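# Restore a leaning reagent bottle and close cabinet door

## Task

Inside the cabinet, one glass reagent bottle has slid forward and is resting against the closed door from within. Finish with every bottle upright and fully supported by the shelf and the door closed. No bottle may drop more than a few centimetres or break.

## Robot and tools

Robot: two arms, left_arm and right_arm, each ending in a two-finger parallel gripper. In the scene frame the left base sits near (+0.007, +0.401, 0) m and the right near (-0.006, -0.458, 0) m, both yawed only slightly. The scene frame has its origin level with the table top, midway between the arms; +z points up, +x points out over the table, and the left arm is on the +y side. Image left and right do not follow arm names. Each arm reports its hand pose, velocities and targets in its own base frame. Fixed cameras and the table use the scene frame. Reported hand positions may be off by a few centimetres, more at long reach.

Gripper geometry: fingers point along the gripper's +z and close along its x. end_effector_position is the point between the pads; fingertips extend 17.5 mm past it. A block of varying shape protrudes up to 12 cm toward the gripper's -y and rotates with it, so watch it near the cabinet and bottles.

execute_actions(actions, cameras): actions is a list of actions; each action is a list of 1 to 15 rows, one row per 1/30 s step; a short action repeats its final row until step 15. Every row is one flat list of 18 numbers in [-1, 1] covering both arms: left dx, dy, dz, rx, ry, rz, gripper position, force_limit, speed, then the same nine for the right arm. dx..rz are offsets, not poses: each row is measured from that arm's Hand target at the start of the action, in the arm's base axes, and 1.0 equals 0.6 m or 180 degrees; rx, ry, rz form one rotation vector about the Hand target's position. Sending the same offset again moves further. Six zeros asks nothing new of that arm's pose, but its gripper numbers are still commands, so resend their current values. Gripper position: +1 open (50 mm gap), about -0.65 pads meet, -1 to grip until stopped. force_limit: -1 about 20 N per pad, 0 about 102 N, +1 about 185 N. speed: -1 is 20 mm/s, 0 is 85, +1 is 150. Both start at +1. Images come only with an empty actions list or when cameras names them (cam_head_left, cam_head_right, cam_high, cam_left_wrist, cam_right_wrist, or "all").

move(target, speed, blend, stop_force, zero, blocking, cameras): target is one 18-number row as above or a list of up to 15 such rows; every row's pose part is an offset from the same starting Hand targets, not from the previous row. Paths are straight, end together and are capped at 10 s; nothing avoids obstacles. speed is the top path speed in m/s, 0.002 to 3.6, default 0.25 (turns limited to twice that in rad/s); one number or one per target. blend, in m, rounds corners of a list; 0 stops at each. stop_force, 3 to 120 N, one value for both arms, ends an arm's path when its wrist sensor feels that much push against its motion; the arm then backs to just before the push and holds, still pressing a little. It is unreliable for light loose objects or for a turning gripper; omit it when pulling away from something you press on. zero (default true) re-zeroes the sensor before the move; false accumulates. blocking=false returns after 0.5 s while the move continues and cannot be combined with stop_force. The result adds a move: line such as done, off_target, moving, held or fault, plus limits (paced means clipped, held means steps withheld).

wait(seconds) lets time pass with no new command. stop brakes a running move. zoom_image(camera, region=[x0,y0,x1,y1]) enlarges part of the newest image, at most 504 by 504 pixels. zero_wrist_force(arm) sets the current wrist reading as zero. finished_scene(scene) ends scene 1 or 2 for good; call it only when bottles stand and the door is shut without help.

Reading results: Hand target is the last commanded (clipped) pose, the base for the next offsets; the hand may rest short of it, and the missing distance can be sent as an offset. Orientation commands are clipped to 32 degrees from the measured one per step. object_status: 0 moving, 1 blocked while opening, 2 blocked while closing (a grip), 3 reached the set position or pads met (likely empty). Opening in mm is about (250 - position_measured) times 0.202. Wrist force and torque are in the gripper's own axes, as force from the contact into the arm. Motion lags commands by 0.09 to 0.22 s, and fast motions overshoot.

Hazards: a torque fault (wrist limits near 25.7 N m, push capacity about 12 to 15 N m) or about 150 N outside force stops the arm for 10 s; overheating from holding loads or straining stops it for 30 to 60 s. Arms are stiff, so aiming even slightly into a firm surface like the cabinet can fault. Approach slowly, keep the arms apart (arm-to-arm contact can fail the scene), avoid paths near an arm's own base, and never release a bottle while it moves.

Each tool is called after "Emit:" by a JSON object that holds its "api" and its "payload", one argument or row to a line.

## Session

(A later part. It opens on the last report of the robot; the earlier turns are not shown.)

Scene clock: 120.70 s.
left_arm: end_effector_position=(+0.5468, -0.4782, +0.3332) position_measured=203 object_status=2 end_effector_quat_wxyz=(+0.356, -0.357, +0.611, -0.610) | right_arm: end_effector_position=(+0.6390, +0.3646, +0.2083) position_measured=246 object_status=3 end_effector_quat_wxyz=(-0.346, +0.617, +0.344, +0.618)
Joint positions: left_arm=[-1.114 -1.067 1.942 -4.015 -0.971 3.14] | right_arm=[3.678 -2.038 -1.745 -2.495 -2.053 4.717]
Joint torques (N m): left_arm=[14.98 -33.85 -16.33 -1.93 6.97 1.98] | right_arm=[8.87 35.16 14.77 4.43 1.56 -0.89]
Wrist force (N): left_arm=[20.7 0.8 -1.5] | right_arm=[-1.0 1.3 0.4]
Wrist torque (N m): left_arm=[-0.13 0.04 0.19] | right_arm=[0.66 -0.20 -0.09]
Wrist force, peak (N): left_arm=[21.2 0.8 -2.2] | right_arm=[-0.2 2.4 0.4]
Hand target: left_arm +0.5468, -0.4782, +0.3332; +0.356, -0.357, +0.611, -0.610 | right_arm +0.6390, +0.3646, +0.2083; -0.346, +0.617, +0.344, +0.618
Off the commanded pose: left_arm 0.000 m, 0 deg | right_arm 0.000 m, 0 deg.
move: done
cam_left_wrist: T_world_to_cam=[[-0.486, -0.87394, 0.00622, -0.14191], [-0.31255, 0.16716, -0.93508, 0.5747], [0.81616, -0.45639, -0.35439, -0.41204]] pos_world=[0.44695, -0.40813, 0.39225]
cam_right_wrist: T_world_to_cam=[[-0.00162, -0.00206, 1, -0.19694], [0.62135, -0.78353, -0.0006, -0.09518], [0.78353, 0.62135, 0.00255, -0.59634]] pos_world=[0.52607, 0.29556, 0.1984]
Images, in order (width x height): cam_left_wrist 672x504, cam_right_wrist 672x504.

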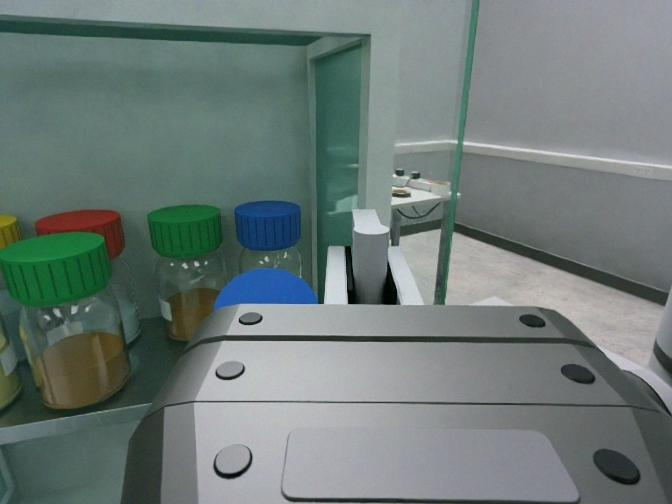

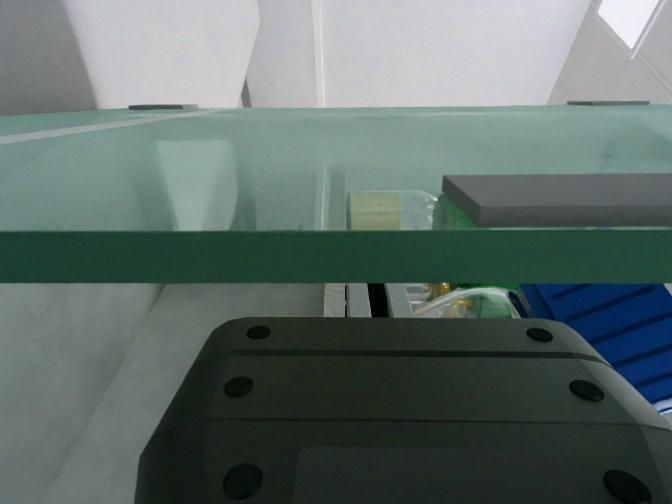

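Emit:
{"api": "move", "payload": {
  "target": [0,0,0,0,0,0,-1,-0.8,-0.7,0.0142,-0.0088,0.05,0,0,0,-0.62,-0.8,0],
  "speed": 0.04,
  "stop_force": 12,
  "cameras": ["cam_right_wrist","cam_left_wrist"]
}}

Emit:
{"api": "move", "payload": {
  "target": [0,0,0,0,0,0,-1,-0.8,-0.7,0.0213,-0.0131,0.015,0,0,0,-0.62,-0.8,0],
  "speed": 0.04,
  "stop_force": 12,
  "cameras": ["cam_right_wrist","cam_left_wrist","cam_head_left"]
}}

Emit:
{"api": "zoom_image", "payload": {
  "camera": "cam_head_left",
  "region": [220, 90, 380, 260]
}}

Scene clock: 122.50 s.
left_arm: end_effector_position=(+0.5468, -0.4782, +0.3332) position_measured=203 object_status=2 end_effector_quat_wxyz=(+0.356, -0.357, +0.611, -0.610) | right_arm: end_effector_position=(+0.6440, +0.3615, +0.2263) position_measured=246 object_status=3 end_effector_quat_wxyz=(-0.346, +0.617, +0.344, +0.618)
Joint positions: left_arm=[-1.114 -1.067 1.942 -4.015 -0.971 3.14] | right_arm=[3.667 -2.022 -1.715 -2.542 -2.064 4.717]
Joint torques (N m): left_arm=[15.2 -35.01 -14.92 -1.88 7.13 1.55] | right_arm=[-5.9 31.28 31.21 0.74 4.7 0.26]
Wrist force (N): left_arm=[20.8 1.0 -1.7] | right_arm=[3.8 -25.9 -0.5]
Wrist torque (N m): left_arm=[-0.12 0.03 0.19] | right_arm=[-1.22 -0.42 -0.78]
Wrist force, peak (N): left_arm=[21.3 1.0 -1.4] | right_arm=[0.8 -42.2 -2.1]
Hand target: left_arm +0.5468, -0.4782, +0.3332; +0.356, -0.357, +0.611, -0.610 | right_arm +0.6440, +0.3615, +0.2263; -0.346, +0.617, +0.344, +0.618 (not the last commanded pose)
Off the commanded pose: left_arm 0.000 m, 0 deg | right_arm 0.013 m, 0 deg.
move: contact (right_arm)
cam_left_wrist: T_world_to_cam=[[-0.486, -0.87394, 0.00622, -0.14191], [-0.31255, 0.16716, -0.93508, 0.5747], [0.81616, -0.45639, -0.35439, -0.41204]] pos_world=[0.44695, -0.40813, 0.39225]
cam_right_wrist: T_world_to_cam=[[-0.00147, -0.00193, 1, -0.21506], [0.62174, -0.78322, -0.0006, -0.10108], [0.78322, 0.62174, 0.00235, -0.59822]] pos_world=[0.53107, 0.29236, 0.2164]
Images, in order (width x height): cam_left_wrist 672x504, cam_right_wrist 672x504.

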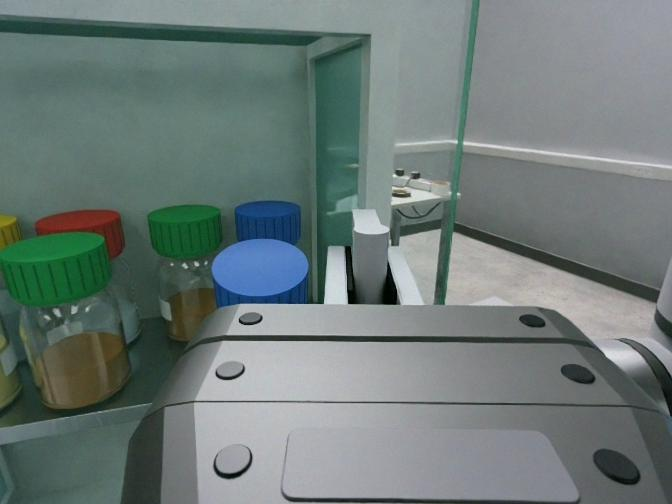

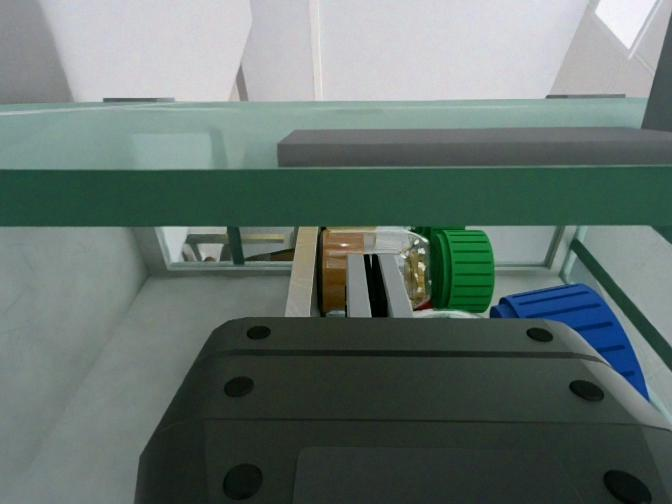

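Scene clock: 123.57 s.
left_arm: end_effector_position=(+0.5468, -0.4782, +0.3332) position_measured=203 object_status=2 end_effector_quat_wxyz=(+0.356, -0.357, +0.611, -0.610) | right_arm: end_effector_position=(+0.6441, +0.3615, +0.2264) position_measured=246 object_status=3 end_effector_quat_wxyz=(-0.346, +0.617, +0.344, +0.618)
Joint positions: left_arm=[-1.114 -1.067 1.942 -4.015 -0.971 3.14] | right_arm=[3.667 -2.022 -1.715 -2.543 -2.065 4.717]
Joint torques (N m): left_arm=[14.79 -34.57 -15.15 -2.07 7.04 1.77] | right_arm=[-26.72 54.22 16.09 1.05 5.47 0.3]
Wrist force (N): left_arm=[20.9 0.7 -1.3] | right_arm=[0.7 -28.8 4.3]
Wrist torque (N m): left_arm=[-0.14 0.01 0.19] | right_arm=[-1.30 -0.35 -0.79]
Wrist force, peak (N): left_arm=[21.2 0.7 -1.5] | right_arm=[-6.4 -57.3 -3.9]
Hand target: left_arm +0.5468, -0.4782, +0.3332; +0.356, -0.357, +0.611, -0.610 | right_arm +0.6441, +0.3615, +0.2264; -0.346, +0.617, +0.344, +0.618 (not the last commanded pose)
Off the commanded pose: left_arm 0.000 m, 0 deg | right_arm 0.017 m, 0 deg.
move: contact (right_arm)
cam_left_wrist: T_world_to_cam=[[-0.486, -0.87394, 0.00622, -0.14191], [-0.31255, 0.16716, -0.93508, 0.5747], [0.81616, -0.45639, -0.35439, -0.41204]] pos_world=[0.44695, -0.40813, 0.39225]
cam_right_wrist: T_world_to_cam=[[-0.00139, -0.00187, 1, -0.21522], [0.6218, -0.78317, -0.0006, -0.10125], [0.78317, 0.6218, 0.00225, -0.59835]] pos_world=[0.53127, 0.29236, 0.2165]
Images, in order (width x height): cam_head_left 672x504, cam_left_wrist 672x504, cam_right_wrist 672x504.

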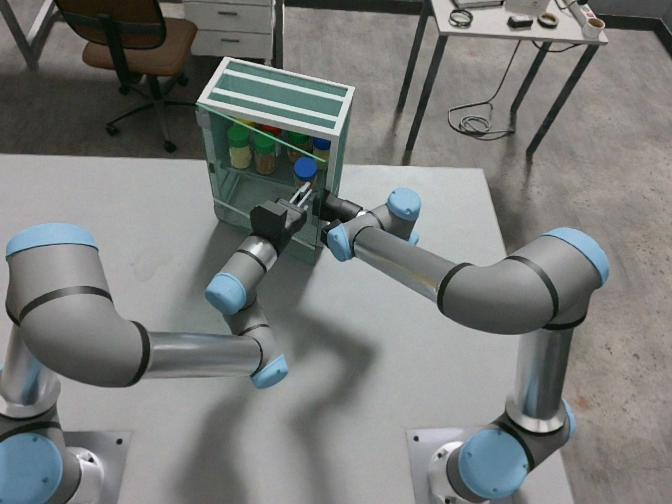

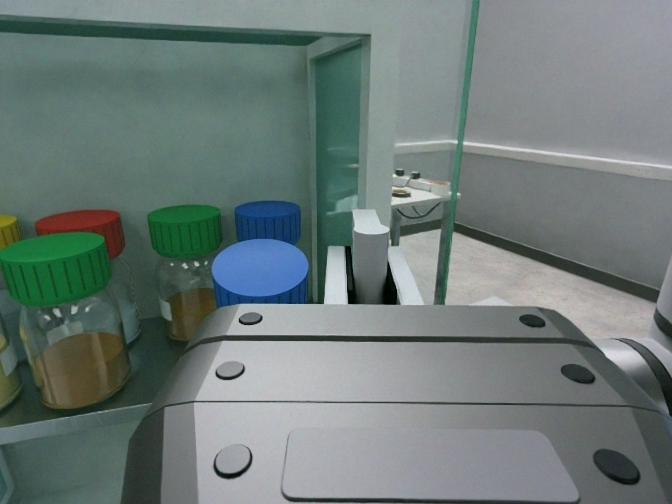

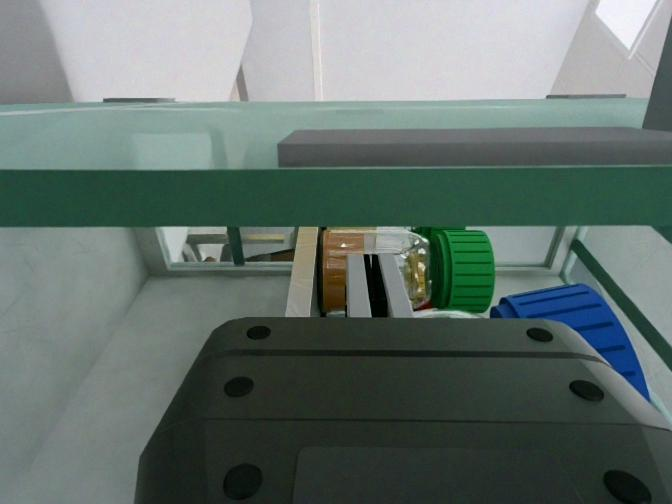

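Scaled by 2.965 from the camera's image (finer frame: 960x720).

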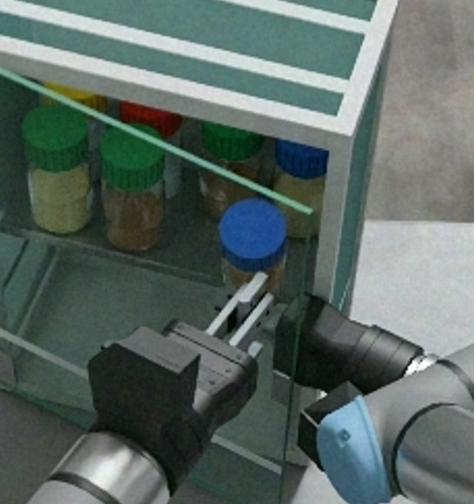

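Emit:
{"api": "move", "payload": {
  "target": [-0.0377,0.0312,0,0,0,-0.0333,-1,-0.8,-0.7,0,0,0,0,0,0,-0.62,-0.8,0],
  "speed": 0.05,
  "cameras": ["cam_right_wrist","cam_left_wrist"]
}}

Emit:
{"api": "zoom_image", "payload": {
  "camera": "cam_right_wrist",
  "region": [250, 100, 672, 420]
}}

Scene clock: 125.30 s.
left_arm: end_effector_position=(+0.5238, -0.4600, +0.3332) position_measured=203 object_status=2 end_effector_quat_wxyz=(+0.323, -0.324, +0.629, -0.629) | right_arm: end_effector_position=(+0.6441, +0.3615, +0.2264) position_measured=246 object_status=3 end_effector_quat_wxyz=(-0.346, +0.617, +0.344, +0.618)
Joint positions: left_arm=[-1.087 -1.127 2.05 -4.063 -1.105 3.14] | right_arm=[3.667 -2.022 -1.715 -2.543 -2.065 4.717]
Joint torques (N m): left_arm=[29.19 -28.2 -19.22 -2.91 13.62 1.96] | right_arm=[-27.56 53.98 16.55 1.21 5.34 0.56]
Wrist force (N): left_arm=[48.1 0.2 -3.4] | right_arm=[0.2 -29.9 5.3]
Wrist torque (N m): left_arm=[-0.21 -0.29 0.17] | right_arm=[-1.38 -0.32 -0.79]
Wrist force, peak (N): left_arm=[50.6 -1.4 -3.6] | right_arm=[0.2 -30.2 5.6]
Hand target: left_arm +0.5242, -0.4595, +0.3332; +0.324, -0.325, +0.629, -0.628 | right_arm +0.6441, +0.3615, +0.2264; -0.346, +0.617, +0.344, +0.618
Off the commanded pose: left_arm 0.001 m, 0 deg | right_arm 0.000 m, 0 deg.
move: done
cam_left_wrist: T_world_to_cam=[[-0.57687, -0.81681, 0.00626, -0.06332], [-0.29276, 0.19959, -0.93512, 0.56912], [0.76257, -0.54128, -0.35427, -0.39587]] pos_world=[0.43197, -0.37959, 0.39235]
cam_right_wrist: T_world_to_cam=[[-0.00139, -0.00187, 1, -0.21522], [0.6218, -0.78317, -0.0006, -0.10125], [0.78317, 0.6218, 0.00225, -0.59835]] pos_world=[0.53127, 0.29236, 0.2165]
Images, in order (width x height): cam_left_wrist 672x504, cam_right_wrist 672x504.

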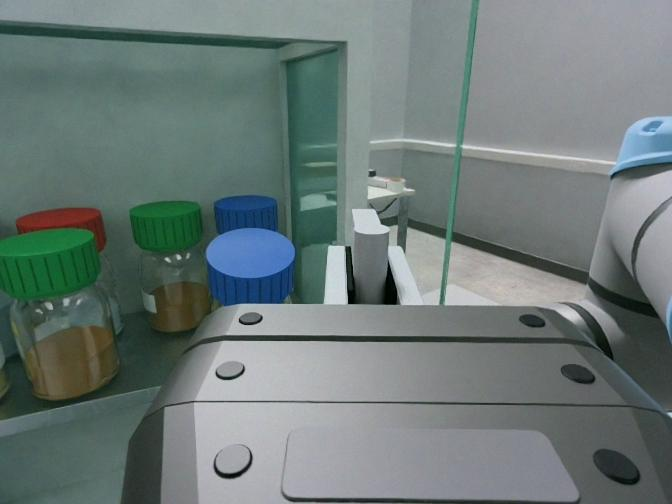

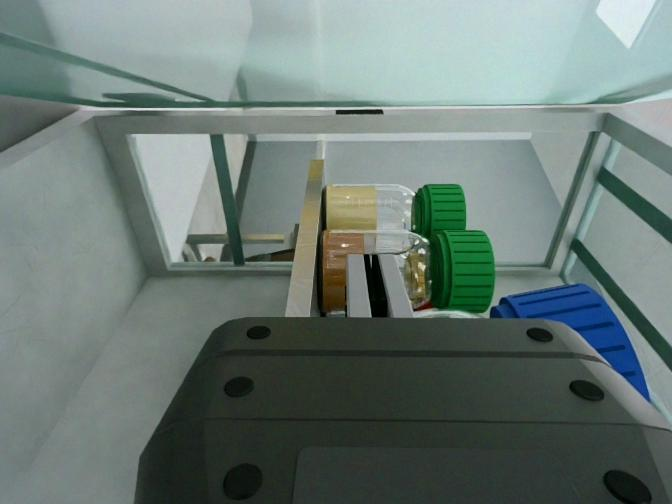

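Scaled by 1.194 from the camera's image (finer frame: 960x720).

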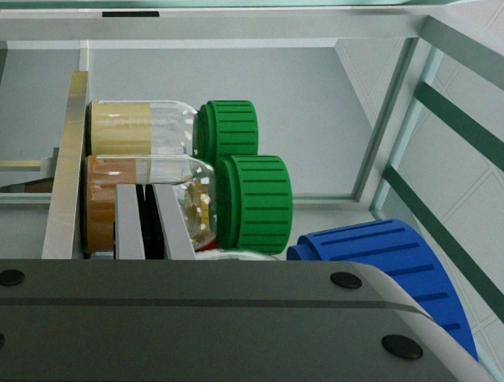

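Emit:
{"api": "move", "payload": {
  "target": [
    [-0.003,-0.004,0,0,0,0,-1,-0.8,-0.7,0,0,0.01,0,0,-0.111,-0.62,-0.8,0],
    [-0.003,-0.004,0,0,0,0,-1,-0.8,-0.7,0.019,-0.006,0.035,0,0,-0.111,-0.62,-0.8,0]
  ],
  "speed": 0.05,
  "stop_force": 25,
  "cameras": ["cam_right_wrist","cam_left_wrist","cam_head_left"]
}}

Emit:
{"api": "zoom_image", "payload": {
  "camera": "cam_head_left",
  "region": [220, 90, 380, 260]
}}

Scene clock: 130.73 s.
left_arm: end_effector_position=(+0.5233, -0.4606, +0.3332) position_measured=203 object_status=2 end_effector_quat_wxyz=(+0.324, -0.325, +0.629, -0.628) | right_arm: end_effector_position=(+0.6537, +0.3585, +0.2450) position_measured=246 object_status=3 end_effector_quat_wxyz=(-0.234, +0.667, +0.232, +0.668)
Joint positions: left_arm=[-1.09 -1.127 2.049 -4.063 -1.098 3.14] | right_arm=[3.828 -1.924 -1.805 -2.551 -1.555 4.715]
Joint torques (N m): left_arm=[8.67 -37.72 -8.82 -5.48 6.05 1.41] | right_arm=[11.8 34.33 39.17 3.22 0.38 -0.24]
Wrist force (N): left_arm=[23.2 3.6 4.3] | right_arm=[-0.6 5.4 -30.4]
Wrist torque (N m): left_arm=[-0.11 0.04 0.19] | right_arm=[2.96 0.57 -0.03]
Wrist force, peak (N): left_arm=[16.7 -12.1 43.5] | right_arm=[-32.5 -28.7 -58.2]
Hand target: left_arm +0.5233, -0.4606, +0.3332; +0.324, -0.325, +0.629, -0.628 (not the last commanded pose) | right_arm +0.6537, +0.3585, +0.2450; -0.234, +0.667, +0.232, +0.668 (not the last commanded pose)
Off the commanded pose: left_arm 0.002 m, 0 deg | right_arm 0.003 m, 0 deg.
move: contact (left_arm, right_arm); path passed 1 of 2 targets
cam_left_wrist: T_world_to_cam=[[-0.57451, -0.81848, 0.00615, -0.06616], [-0.29345, 0.19895, -0.93504, 0.56905], [0.76409, -0.539, -0.35448, -0.39561]] pos_world=[0.43126, -0.38059, 0.39225]
cam_right_wrist: T_world_to_cam=[[-0.00147, -0.00081, 1, -0.23416], [0.31736, -0.9483, -0.00031, 0.1486], [0.9483, 0.31736, 0.00165, -0.6026]] pos_world=[0.52395, 0.33197, 0.2352]
Images, in order (width x height): cam_head_left 672x504, cam_left_wrist 672x504, cam_right_wrist 672x504.

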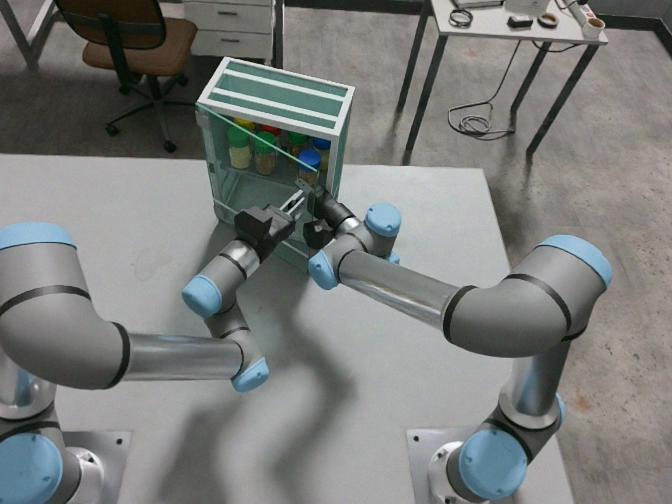

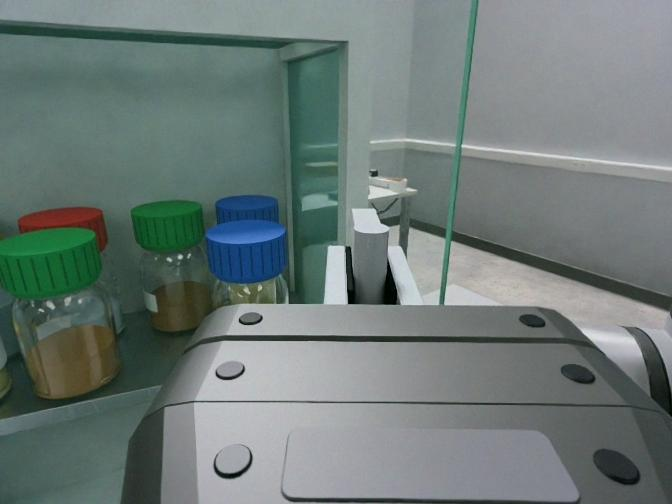

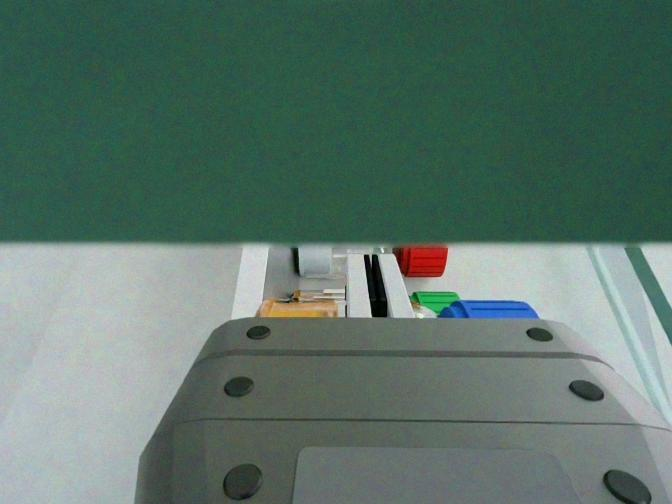

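Scaled by 2.965 from the camera's image (finer frame: 960x720).

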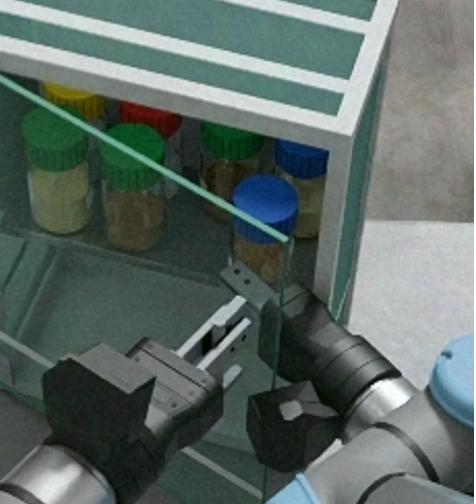

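Emit:
{"api": "move", "payload": {
  "target": [0,0,0,0,0,0,-1,-0.8,-0.7,-0.0157,-0.0124,0,0,0,0,-0.62,-0.8,0],
  "speed": 0.04,
  "cameras": ["cam_right_wrist","cam_left_wrist","cam_head_right"]
}}

Emit:
{"api": "zoom_image", "payload": {
  "camera": "cam_head_right",
  "region": [220, 90, 380, 260]
}}

Emit:
{"api": "zoom_image", "payload": {
  "camera": "cam_right_wrist",
  "region": [220, 150, 560, 350]
}}

Scene clock: 131.70 s.
left_arm: end_effector_position=(+0.5233, -0.4607, +0.3332) position_measured=203 object_status=2 end_effector_quat_wxyz=(+0.324, -0.325, +0.629, -0.628) | right_arm: end_effector_position=(+0.6442, +0.3510, +0.2451) position_measured=246 object_status=3 end_effector_quat_wxyz=(-0.234, +0.667, +0.232, +0.668)
Joint positions: left_arm=[-1.09 -1.127 2.049 -4.063 -1.098 3.14] | right_arm=[3.829 -1.899 -1.84 -2.541 -1.555 4.715]
Joint torques (N m): left_arm=[11.32 -39.66 -9.86 -4.48 7.34 1.38] | right_arm=[8.15 30.78 29.82 1.25 1.51 -0.22]
Wrist force (N): left_arm=[24.0 5.1 -1.1] | right_arm=[-2.4 2.5 0.1]
Wrist torque (N m): left_arm=[-0.06 0.00 0.19] | right_arm=[0.75 0.16 -0.14]
Wrist force, peak (N): left_arm=[24.0 5.1 -1.4] | right_arm=[-0.9 5.2 -30.7]
Hand target: left_arm +0.5233, -0.4606, +0.3332; +0.324, -0.325, +0.629, -0.628 | right_arm +0.6442, +0.3510, +0.2450; -0.234, +0.667, +0.232, +0.668
Off the commanded pose: left_arm 0.000 m, 0 deg | right_arm 0.000 m, 0 deg.
move: done
cam_left_wrist: T_world_to_cam=[[-0.57457, -0.81843, 0.00618, -0.06612], [-0.29336, 0.19889, -0.93508, 0.569], [0.76407, -0.53909, -0.35437, -0.39568]] pos_world=[0.43126, -0.38059, 0.39225]
cam_right_wrist: T_world_to_cam=[[-0.00162, -0.00097, 1, -0.23415], [0.31736, -0.9483, -0.00041, 0.14462], [0.9483, 0.31736, 0.00185, -0.59129]] pos_world=[0.51445, 0.32457, 0.2353]
Images, in order (width x height): cam_head_right 672x504, cam_left_wrist 672x504, cam_right_wrist 672x504.

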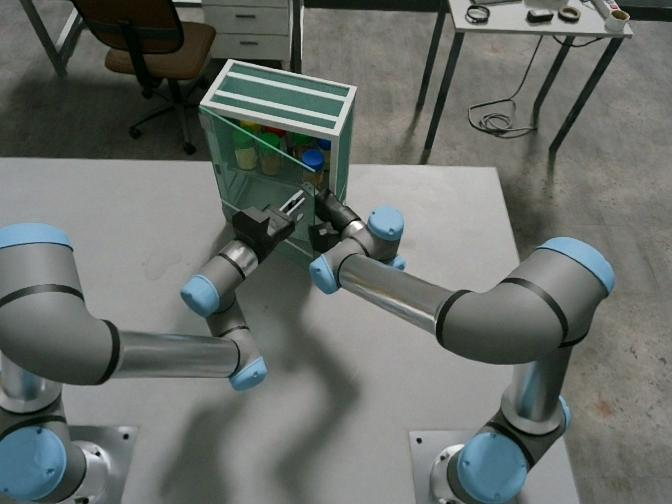

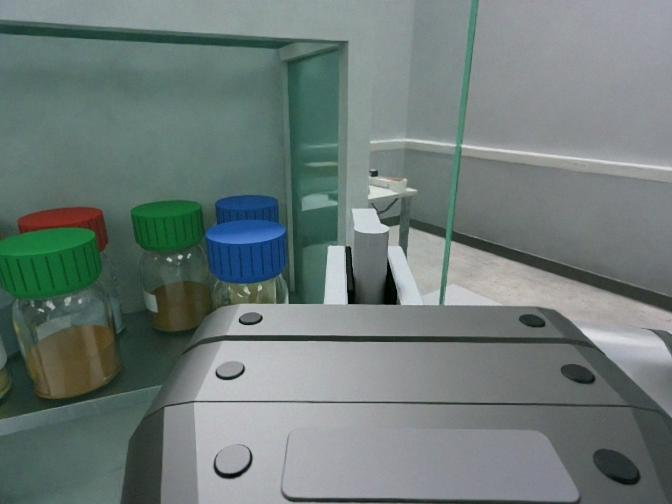

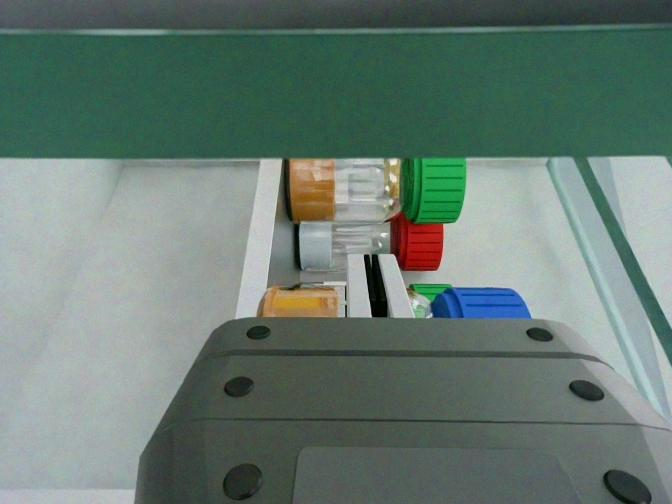

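Scaled by 2.965 from the camera's image (finer frame: 960x720).

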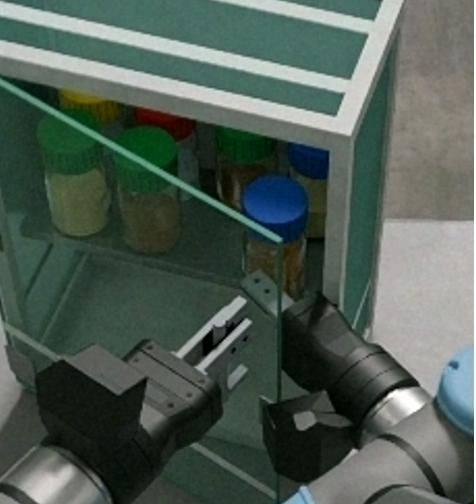

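Scaled by 1.482 from the camera's image (finer frame: 960x720).

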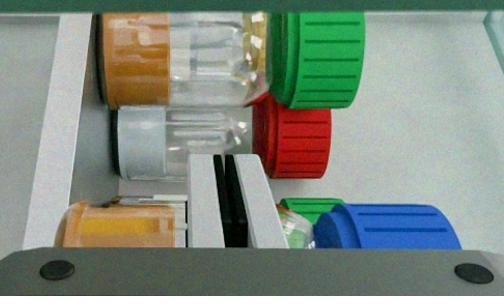

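Emit:
{"api": "move", "payload": {
  "target": [0,0,0,0,0,0,-1,-0.8,-0.7,-0.23,-0.182,0,0,0,0,-0.62,-0.8,0],
  "speed": 0.15
}}

Emit:
{"api": "move", "payload": {
  "target": [
    [-0.0967,0.1103,0,0,0,-0.1,-1,-0.8,-0.7,0,-0.15,0,0,0,0,-0.62,-0.8,0],
    [-0.1533,0.2458,0,0,0,-0.2,-1,-0.8,-0.7,0,-0.15,0,0,0,0,-0.62,-0.8,0],
    [-0.1653,0.3922,0,0,0,-0.3,-1,-0.8,-0.7,0,-0.15,0,0,0,0,-0.62,-0.8,0]
  ],
  "speed": 0.1,
  "blend": [0.02,0.02,0],
  "cameras": ["cam_right_wrist","cam_left_wrist","cam_head_left"]
}}

Emit:
{"api": "zoom_image", "payload": {
  "camera": "cam_head_left",
  "region": [180, 60, 400, 280]
}}

Scene clock: 133.97 s.
left_arm: end_effector_position=(+0.5233, -0.4606, +0.3332) position_measured=203 object_status=2 end_effector_quat_wxyz=(+0.324, -0.325, +0.629, -0.628) | right_arm: end_effector_position=(+0.5063, +0.2419, +0.2450) position_measured=246 object_status=3 end_effector_quat_wxyz=(-0.234, +0.667, +0.232, +0.668)
Joint positions: left_arm=[-1.09 -1.127 2.049 -4.063 -1.098 3.14] | right_arm=[3.84 -1.514 -2.295 -2.471 -1.544 4.715]
Joint torques (N m): left_arm=[16.52 -45.29 -15.5 -2.81 7.25 1.43] | right_arm=[0.52 20 17.71 3.74 -0.09 -0.53]
Wrist force (N): left_arm=[23.7 5.0 -1.1] | right_arm=[-2.7 2.9 0.1]
Wrist torque (N m): left_arm=[-0.08 0.04 0.19] | right_arm=[0.80 0.20 -0.14]
Wrist force, peak (N): left_arm=[24.1 5.3 -1.3] | right_arm=[-2.8 2.6 2.1]
Hand target: left_arm +0.5233, -0.4606, +0.3332; +0.324, -0.325, +0.629, -0.628 | right_arm +0.5062, +0.2418, +0.2450; -0.234, +0.667, +0.232, +0.668
Off the commanded pose: left_arm 0.000 m, 0 deg | right_arm 0.000 m, 0 deg.
move: done

Scene clock: 138.00 s.
left_arm: end_effector_position=(+0.4233, -0.2867, +0.3331) position_measured=203 object_status=2 end_effector_quat_wxyz=(+0.071, -0.072, +0.704, -0.703) | right_arm: end_effector_position=(+0.5062, +0.1518, +0.2450) position_measured=246 object_status=3 end_effector_quat_wxyz=(-0.234, +0.667, +0.232, +0.668)
Joint positions: left_arm=[-0.455 -1.242 2.247 -4.145 -2.484 3.142] | right_arm=[3.566 -1.485 -2.321 -2.474 -1.818 4.715]
Joint torques (N m): left_arm=[2.48 -29.03 -13.94 -1.25 8.96 0.06] | right_arm=[10.59 7.95 29.17 4.4 1.58 1.19]
Wrist force (N): left_arm=[27.6 9.8 -0.8] | right_arm=[-2.5 2.7 0.0]
Wrist torque (N m): left_arm=[0.06 -0.06 0.21] | right_arm=[0.77 0.18 -0.23]
Wrist force, peak (N): left_arm=[50.6 12.9 -2.5] | right_arm=[-2.9 3.1 -0.1]
Hand target: left_arm +0.4233, -0.2867, +0.3331; +0.071, -0.072, +0.704, -0.703 (not the last commanded pose) | right_arm +0.5062, +0.1518, +0.2450; -0.234, +0.667, +0.232, +0.668
Tool commands: left_gripper/position=-1.0 left_gripper/force_limit=-0.796078 left_gripper/speed=-0.701961 right_gripper/position=-0.62 right_gripper/force_limit=-0.8 right_gripper/speed=+0.0
Off the commanded pose: left_arm 0.061 m, 11 deg | right_arm 0.000 m, 0 deg.
TORQUE FAULT: joint 5 (wrist 2) of the left arm strayed more than 0.9 degrees from its planned motion, and that arm stopped. A torque fault puts only its own arm into a fault stop. That arm's remaining commands of this call were not run. That arm may still press on what stopped it. That arm is still stopped at the end of this call. That arm stays stopped for about 10 more seconds. Until then a move that you send moves the other arm only, and its call returns only when the move has ended. Once the stop has ended, the next robot result says so. If the stop ends while you think or write, that arm runs what you send next, counted from a new Hand target: where the arm stands when the stop ends. While its stop runs, that arm takes no new command, but its gripper still runs the gripper command that each later call begins with. Until it ends, the stop uses up actions while you think or wait. An arm that is not stopped still takes commands.
move: fault (left_arm); path passed 2 of 3 targets
cam_left_wrist: T_world_to_cam=[[-0.97815, -0.20783, 0.00625, 0.3647], [-0.07939, 0.34553, -0.93504, 0.45651], [0.19217, -0.9151, -0.35448, -0.09119]] pos_world=[0.4105, -0.16539, 0.39225]
cam_right_wrist: T_world_to_cam=[[-0.00137, -0.00078, 1, -0.23459], [0.31736, -0.9483, -0.00031, -0.00054], [0.9483, 0.31736, 0.00155, -0.39723]] pos_world=[0.37655, 0.12537, 0.2352]
Images, in order (width x height): cam_head_left 672x504, cam_left_wrist 672x504, cam_right_wrist 672x504.

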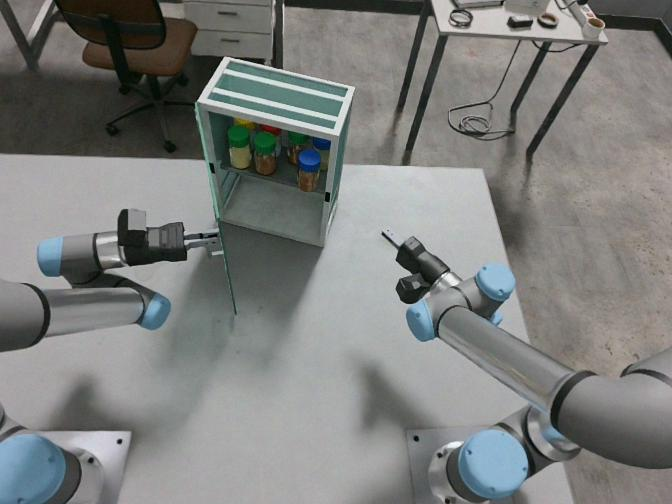

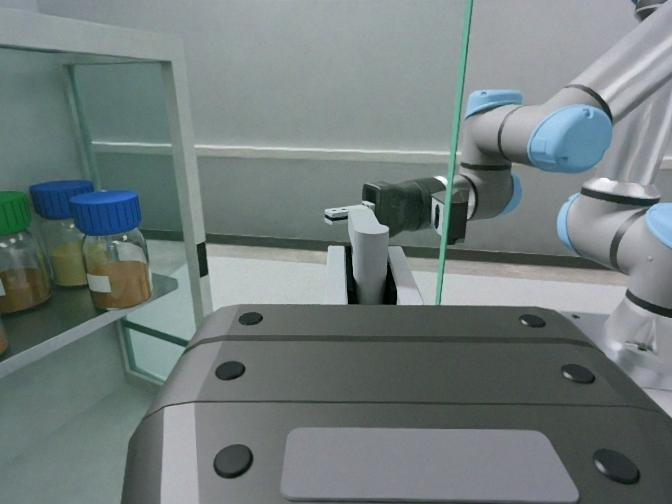

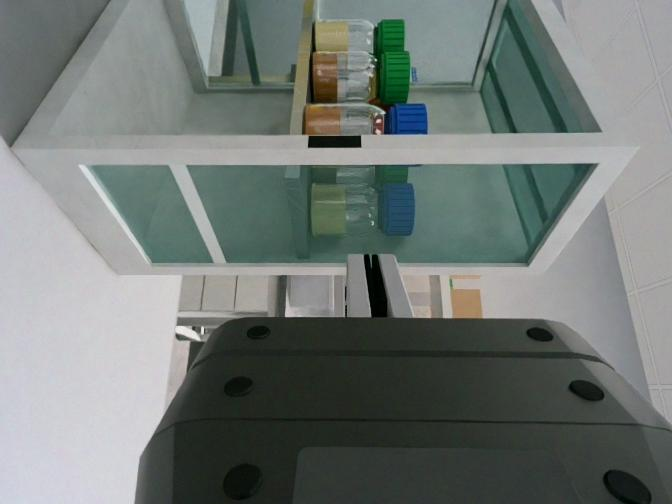

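Scaled by 2.291 from the camera's image (finer frame: 960x720).

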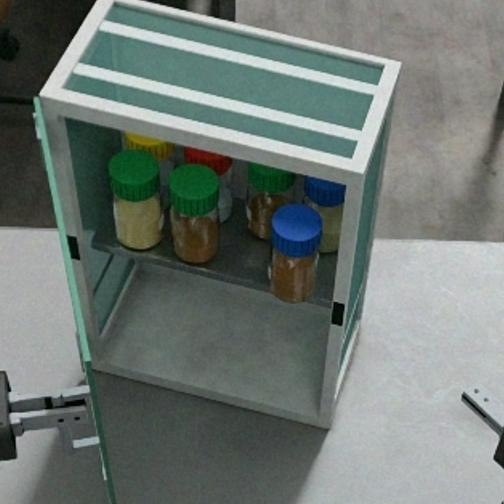

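Emit:
{"api": "move", "payload": {
  "target": [0,0,0,0,0,0,-1,-0.8,-0.7,0.035,0.417,0.008,0,0,-0.308,-0.62,-0.8,0],
  "speed": 0.25,
  "cameras": ["cam_right_wrist","cam_left_wrist"]
}}

Scene clock: 141.20 s.
left_arm: end_effector_position=(+0.4233, -0.2865, +0.3332) position_measured=203 object_status=2 end_effector_quat_wxyz=(+0.072, -0.072, +0.704, -0.703) | right_arm: end_effector_position=(+0.5272, +0.4020, +0.2498) position_measured=246 object_status=3 end_effector_quat_wxyz=(+0.103, +0.700, -0.105, +0.699)
Joint positions: left_arm=[-0.454 -1.242 2.247 -4.145 -2.483 3.142] | right_arm=[4.426 -2.027 -1.635 -2.526 0.01 4.619]
Joint torques (N m): left_arm=[-0.31 -28.44 -16.44 1.22 6.8 0.1] | right_arm=[0.01 34.72 29.31 2.83 0.79 -1.2]
Wrist force (N): left_arm=[19.9 0.2 -3.0] | right_arm=[-3.4 5.8 0.5]
Wrist torque (N m): left_arm=[-0.16 0.08 0.17] | right_arm=[1.17 0.30 -0.38]
Wrist force, peak (N): left_arm=[25.0 6.8 -42.4] | right_arm=[-3.2 50.4 3.6]
Hand target: left_arm +0.4233, -0.2865, +0.3332; +0.072, -0.072, +0.704, -0.703 | right_arm +0.5272, +0.4020, +0.2498; +0.104, +0.698, -0.105, +0.700
Tool commands: left_gripper/position=-1.0 left_gripper/force_limit=-0.796078 left_gripper/speed=-0.701961 right_gripper/position=-0.62 right_gripper/force_limit=-0.8 right_gripper/speed=+0.0
Off the commanded pose: right_arm 0.000 m, 0 deg.
TORQUE FAULT, CONTINUED: the left arm was still stopped when this call began, by the torque fault of joint 5 (wrist 2) that an earlier result reported. Since the last result the stop counts as 1 of the actions that you can send in this scene. That arm ran no command of this call. That arm is still stopped at the end of this call. That arm stays stopped for about 6 more seconds. If the stop ends while you think or write, that arm runs what you send next, counted from a new Hand target: where the arm stands when the stop ends. While its stop runs, that arm takes no new command, but its gripper still runs the gripper command that each later call begins with.
move: done (right_arm), not run (left_arm; its earlier fault stop)
cam_left_wrist: T_world_to_cam=[[-0.97801, -0.2085, 0.00585, 0.36473], [-0.07918, 0.34516, -0.9352, 0.45635], [0.19296, -0.91509, -0.35407, -0.09149]] pos_world=[0.41049, -0.16519, 0.39225]
cam_right_wrist: T_world_to_cam=[[0.00207, -0.00034, 1, -0.24123], [-0.60052, -0.79961, 0.00097, 0.65392], [0.7996, -0.60053, -0.00186, -0.04824]] pos_world=[0.43177, 0.49383, 0.2405]
Images, in order (width x height): cam_left_wrist 672x504, cam_right_wrist 672x504.

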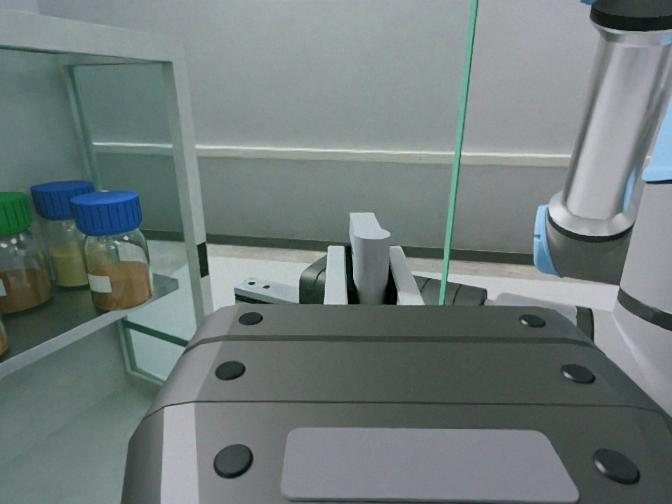

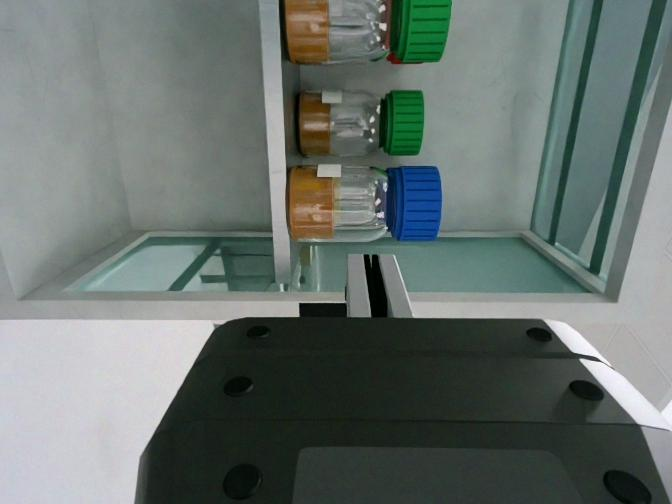

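Emit:
{"api": "move", "payload": {
  "target": [0,0,0,0,0,0,-1,-0.8,-0.7,0.1578,-0.0533,-0.013,0,0,0,-0.62,-0.8,0],
  "speed": 0.12,
  "cameras": ["cam_right_wrist","cam_left_wrist"]
}}

Scene clock: 145.83 s.
left_arm: end_effector_position=(+0.4233, -0.2866, +0.3332) position_measured=203 object_status=2 end_effector_quat_wxyz=(+0.072, -0.072, +0.704, -0.703) | right_arm: end_effector_position=(+0.6219, +0.3701, +0.2419) position_measured=246 object_status=3 end_effector_quat_wxyz=(+0.104, +0.698, -0.105, +0.700)
Joint positions: left_arm=[-0.454 -1.242 2.247 -4.145 -2.483 3.142] | right_arm=[4.245 -2.113 -1.522 -2.632 -0.171 4.699]
Joint torques (N m): left_arm=[1.08 -27.66 -16.61 1.21 7.06 0.12] | right_arm=[6.1 59.76 14.68 -0.76 1.19 0.95]
Wrist force (N): left_arm=[19.8 0.5 -0.4] | right_arm=[-2.3 2.6 -0.1]
Wrist torque (N m): left_arm=[-0.16 0.08 0.17] | right_arm=[0.76 0.14 -0.27]
Wrist force, peak (N): left_arm=[20.8 1.3 -4.3] | right_arm=[-1.5 7.7 0.1]
Hand target: left_arm +0.4233, -0.2866, +0.3332; +0.072, -0.072, +0.704, -0.703 | right_arm +0.6219, +0.3701, +0.2420; +0.104, +0.698, -0.105, +0.700
Tool commands: left_gripper/position=-1.0 left_gripper/force_limit=-0.796078 left_gripper/speed=-0.701961 right_gripper/position=-0.62 right_gripper/force_limit=-0.8 right_gripper/speed=+0.0
Off the commanded pose: right_arm 0.000 m, 0 deg.
TORQUE FAULT, CONTINUED: the left arm was still stopped when this call began, by the torque fault of joint 5 (wrist 2) that an earlier result reported. Since the last result the stop counts as 6 of the actions that you can send in this scene. That arm ran no command of this call. That arm is still stopped at the end of this call. That arm stays stopped for about 2 more seconds. If the stop ends while you think or write, that arm runs what you send next, counted from a new Hand target: where the arm stands when the stop ends. While its stop runs, that arm takes no new command, but its gripper still runs the gripper command that each later call begins with.
move: done (right_arm), not run (left_arm; its earlier fault stop)
cam_left_wrist: T_world_to_cam=[[-0.97803, -0.20841, 0.00589, 0.36474], [-0.07918, 0.34516, -0.9352, 0.45635], [0.19287, -0.91511, -0.35408, -0.09145]] pos_world=[0.41049, -0.16519, 0.39225]
cam_right_wrist: T_world_to_cam=[[-0.00136, 0.00076, 1, -0.23174], [-0.60101, -0.79924, -0.00021, 0.68571], [0.79924, -0.60101, 0.00155, -0.1436]] pos_world=[0.52657, 0.46192, 0.2321]
Images, in order (width x height): cam_left_wrist 672x504, cam_right_wrist 672x504.

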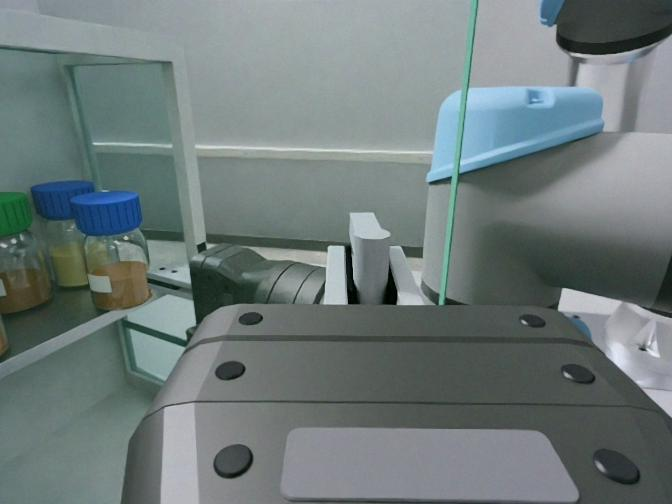

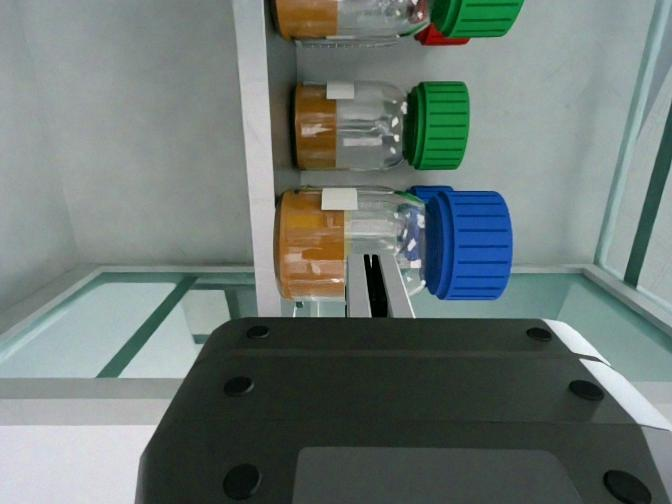

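Emit:
{"api": "move", "payload": {
  "target": [0,0,0,0,0,0,-1,-0.8,-0.7,0.0509,-0.0158,0,0,0,0,-0.62,-0.8,0],
  "speed": 0.03,
  "stop_force": 8,
  "cameras": ["cam_right_wrist","cam_left_wrist"]
}}

Emit:
{"api": "zoom_image", "payload": {
  "camera": "cam_left_wrist",
  "region": [0, 150, 220, 370]
}}

Scene clock: 148.27 s.
left_arm: end_effector_position=(+0.4233, -0.2866, +0.3332) position_measured=203 object_status=2 end_effector_quat_wxyz=(+0.072, -0.072, +0.704, -0.703) | right_arm: end_effector_position=(+0.6525, +0.3606, +0.2420) position_measured=246 object_status=3 end_effector_quat_wxyz=(+0.104, +0.698, -0.105, +0.700)
Joint positions: left_arm=[-0.454 -1.242 2.247 -4.145 -2.483 3.142] | right_arm=[4.19 -2.142 -1.474 -2.655 -0.226 4.703]
Joint torques (N m): left_arm=[0.69 -28.69 -16.63 1.03 7.04 0.08] | right_arm=[10.06 62.27 13.95 2.28 1.68 -0.07]
Wrist force (N): left_arm=[19.8 0.5 -0.5] | right_arm=[-2.4 2.8 -0.1]
Wrist torque (N m): left_arm=[-0.14 0.07 0.17] | right_arm=[0.79 0.15 -0.26]
Wrist force, peak (N): left_arm=[20.1 0.5 -0.4] | right_arm=[-2.7 2.8 0.2]
Hand target: left_arm +0.4233, -0.2866, +0.3332; +0.072, -0.072, +0.704, -0.703 | right_arm +0.6525, +0.3606, +0.2420; +0.104, +0.698, -0.105, +0.700
Tool commands: left_gripper/position=-1.0 left_gripper/force_limit=-0.796078 left_gripper/speed=-0.701961 right_gripper/position=-0.62 right_gripper/force_limit=-0.8 right_gripper/speed=+0.0
Off the commanded pose: right_arm 0.000 m, 0 deg.
TORQUE FAULT, CONTINUED: the left arm's stop, for the torque fault of joint 5 (wrist 2) that an earlier result reported, is over. That arm was still stopped when this call began, so it ran no command of this call. That arm's target is now where it stood when the stop ended, not its last command. That arm keeps its grip as last carried out and accepts commands again. That arm stops again at each new torque fault.
move: done (right_arm), not run (left_arm; its earlier fault stop)
cam_left_wrist: T_world_to_cam=[[-0.97803, -0.20841, 0.00589, 0.36474], [-0.07918, 0.34516, -0.9352, 0.45635], [0.19287, -0.91511, -0.35408, -0.09145]] pos_world=[0.41049, -0.16519, 0.39225]
cam_right_wrist: T_world_to_cam=[[-0.00142, 0.00068, 1, -0.23172], [-0.60094, -0.79929, -0.00031, 0.69646], [0.79929, -0.60094, 0.00155, -0.17374]] pos_world=[0.55707, 0.45243, 0.2322]
Images, in order (width x height): cam_left_wrist 672x504, cam_right_wrist 672x504.

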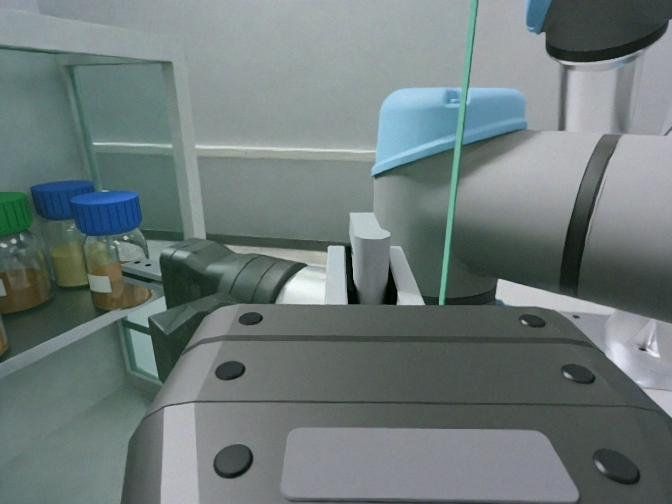

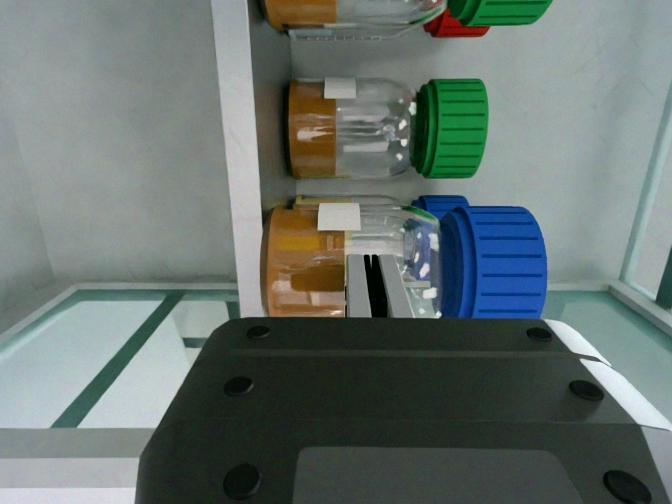

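Scaled by 2.291 from the camera's image (finer frame: 960x720).

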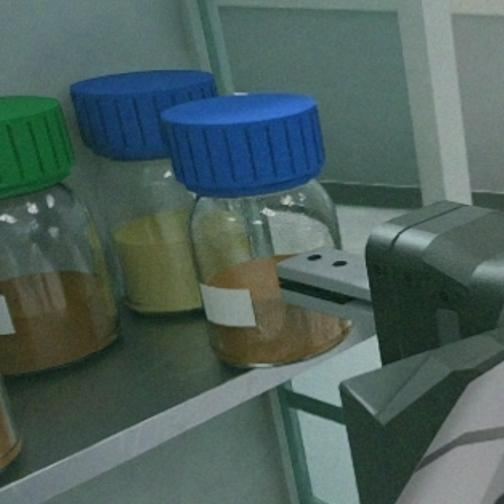

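Emit:
{"api": "move", "payload": {
  "target": [0,0,0,0,0,0,-1,-0.8,-0.7,0.0300,-0.0093,0,0,0,0,-0.62,-0.8,0],
  "speed": 0.03,
  "stop_force": 8,
  "cameras": ["cam_left_wrist"]
}}

Emit:
{"api": "zoom_image", "payload": {
  "camera": "cam_left_wrist",
  "region": [0, 150, 220, 370]
}}

Scene clock: 150.67 s.
left_arm: end_effector_position=(+0.4233, -0.2866, +0.3332) position_measured=203 object_status=2 end_effector_quat_wxyz=(+0.072, -0.072, +0.704, -0.703) | right_arm: end_effector_position=(+0.6705, +0.3550, +0.2420) position_measured=246 object_status=3 end_effector_quat_wxyz=(+0.104, +0.698, -0.105, +0.700)
Joint positions: left_arm=[-0.454 -1.242 2.247 -4.145 -2.483 3.142] | right_arm=[4.159 -2.16 -1.443 -2.669 -0.257 4.704]
Joint torques (N m): left_arm=[1.83 -28.41 -14.25 1.5 6.95 0.14] | right_arm=[9.02 62.22 15.19 2.64 1.59 0.01]
Wrist force (N): left_arm=[19.9 0.2 -0.4] | right_arm=[-2.1 2.4 0.1]
Wrist torque (N m): left_arm=[-0.17 0.09 0.16] | right_arm=[0.73 0.10 -0.25]
Wrist force, peak (N): left_arm=[20.2 0.2 -0.6] | right_arm=[-2.2 2.9 -0.8]
Hand target: left_arm +0.4233, -0.2866, +0.3332; +0.072, -0.072, +0.704, -0.703 | right_arm +0.6705, +0.3550, +0.2420; +0.104, +0.698, -0.105, +0.700
Off the commanded pose: left_arm 0.000 m, 0 deg | right_arm 0.000 m, 0 deg.
move: done
cam_left_wrist: T_world_to_cam=[[-0.97803, -0.20841, 0.00589, 0.36474], [-0.0792, 0.34525, -0.93516, 0.45636], [0.19286, -0.91508, -0.35417, -0.09141]] pos_world=[0.41049, -0.16519, 0.39225]

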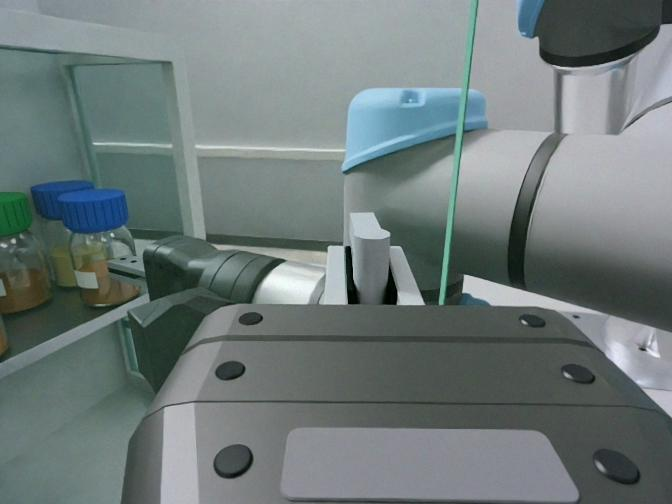

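Scaled by 2.291 from the camera's image (finer frame: 960x720).

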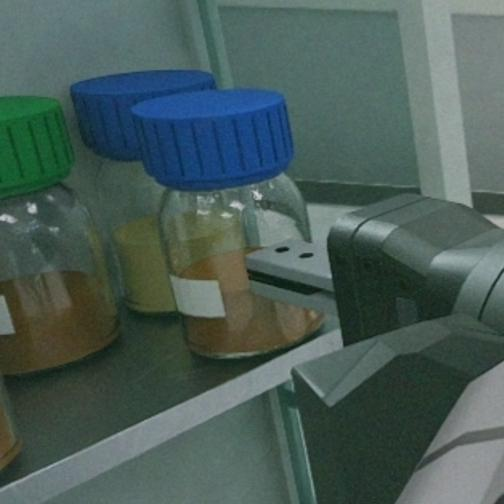

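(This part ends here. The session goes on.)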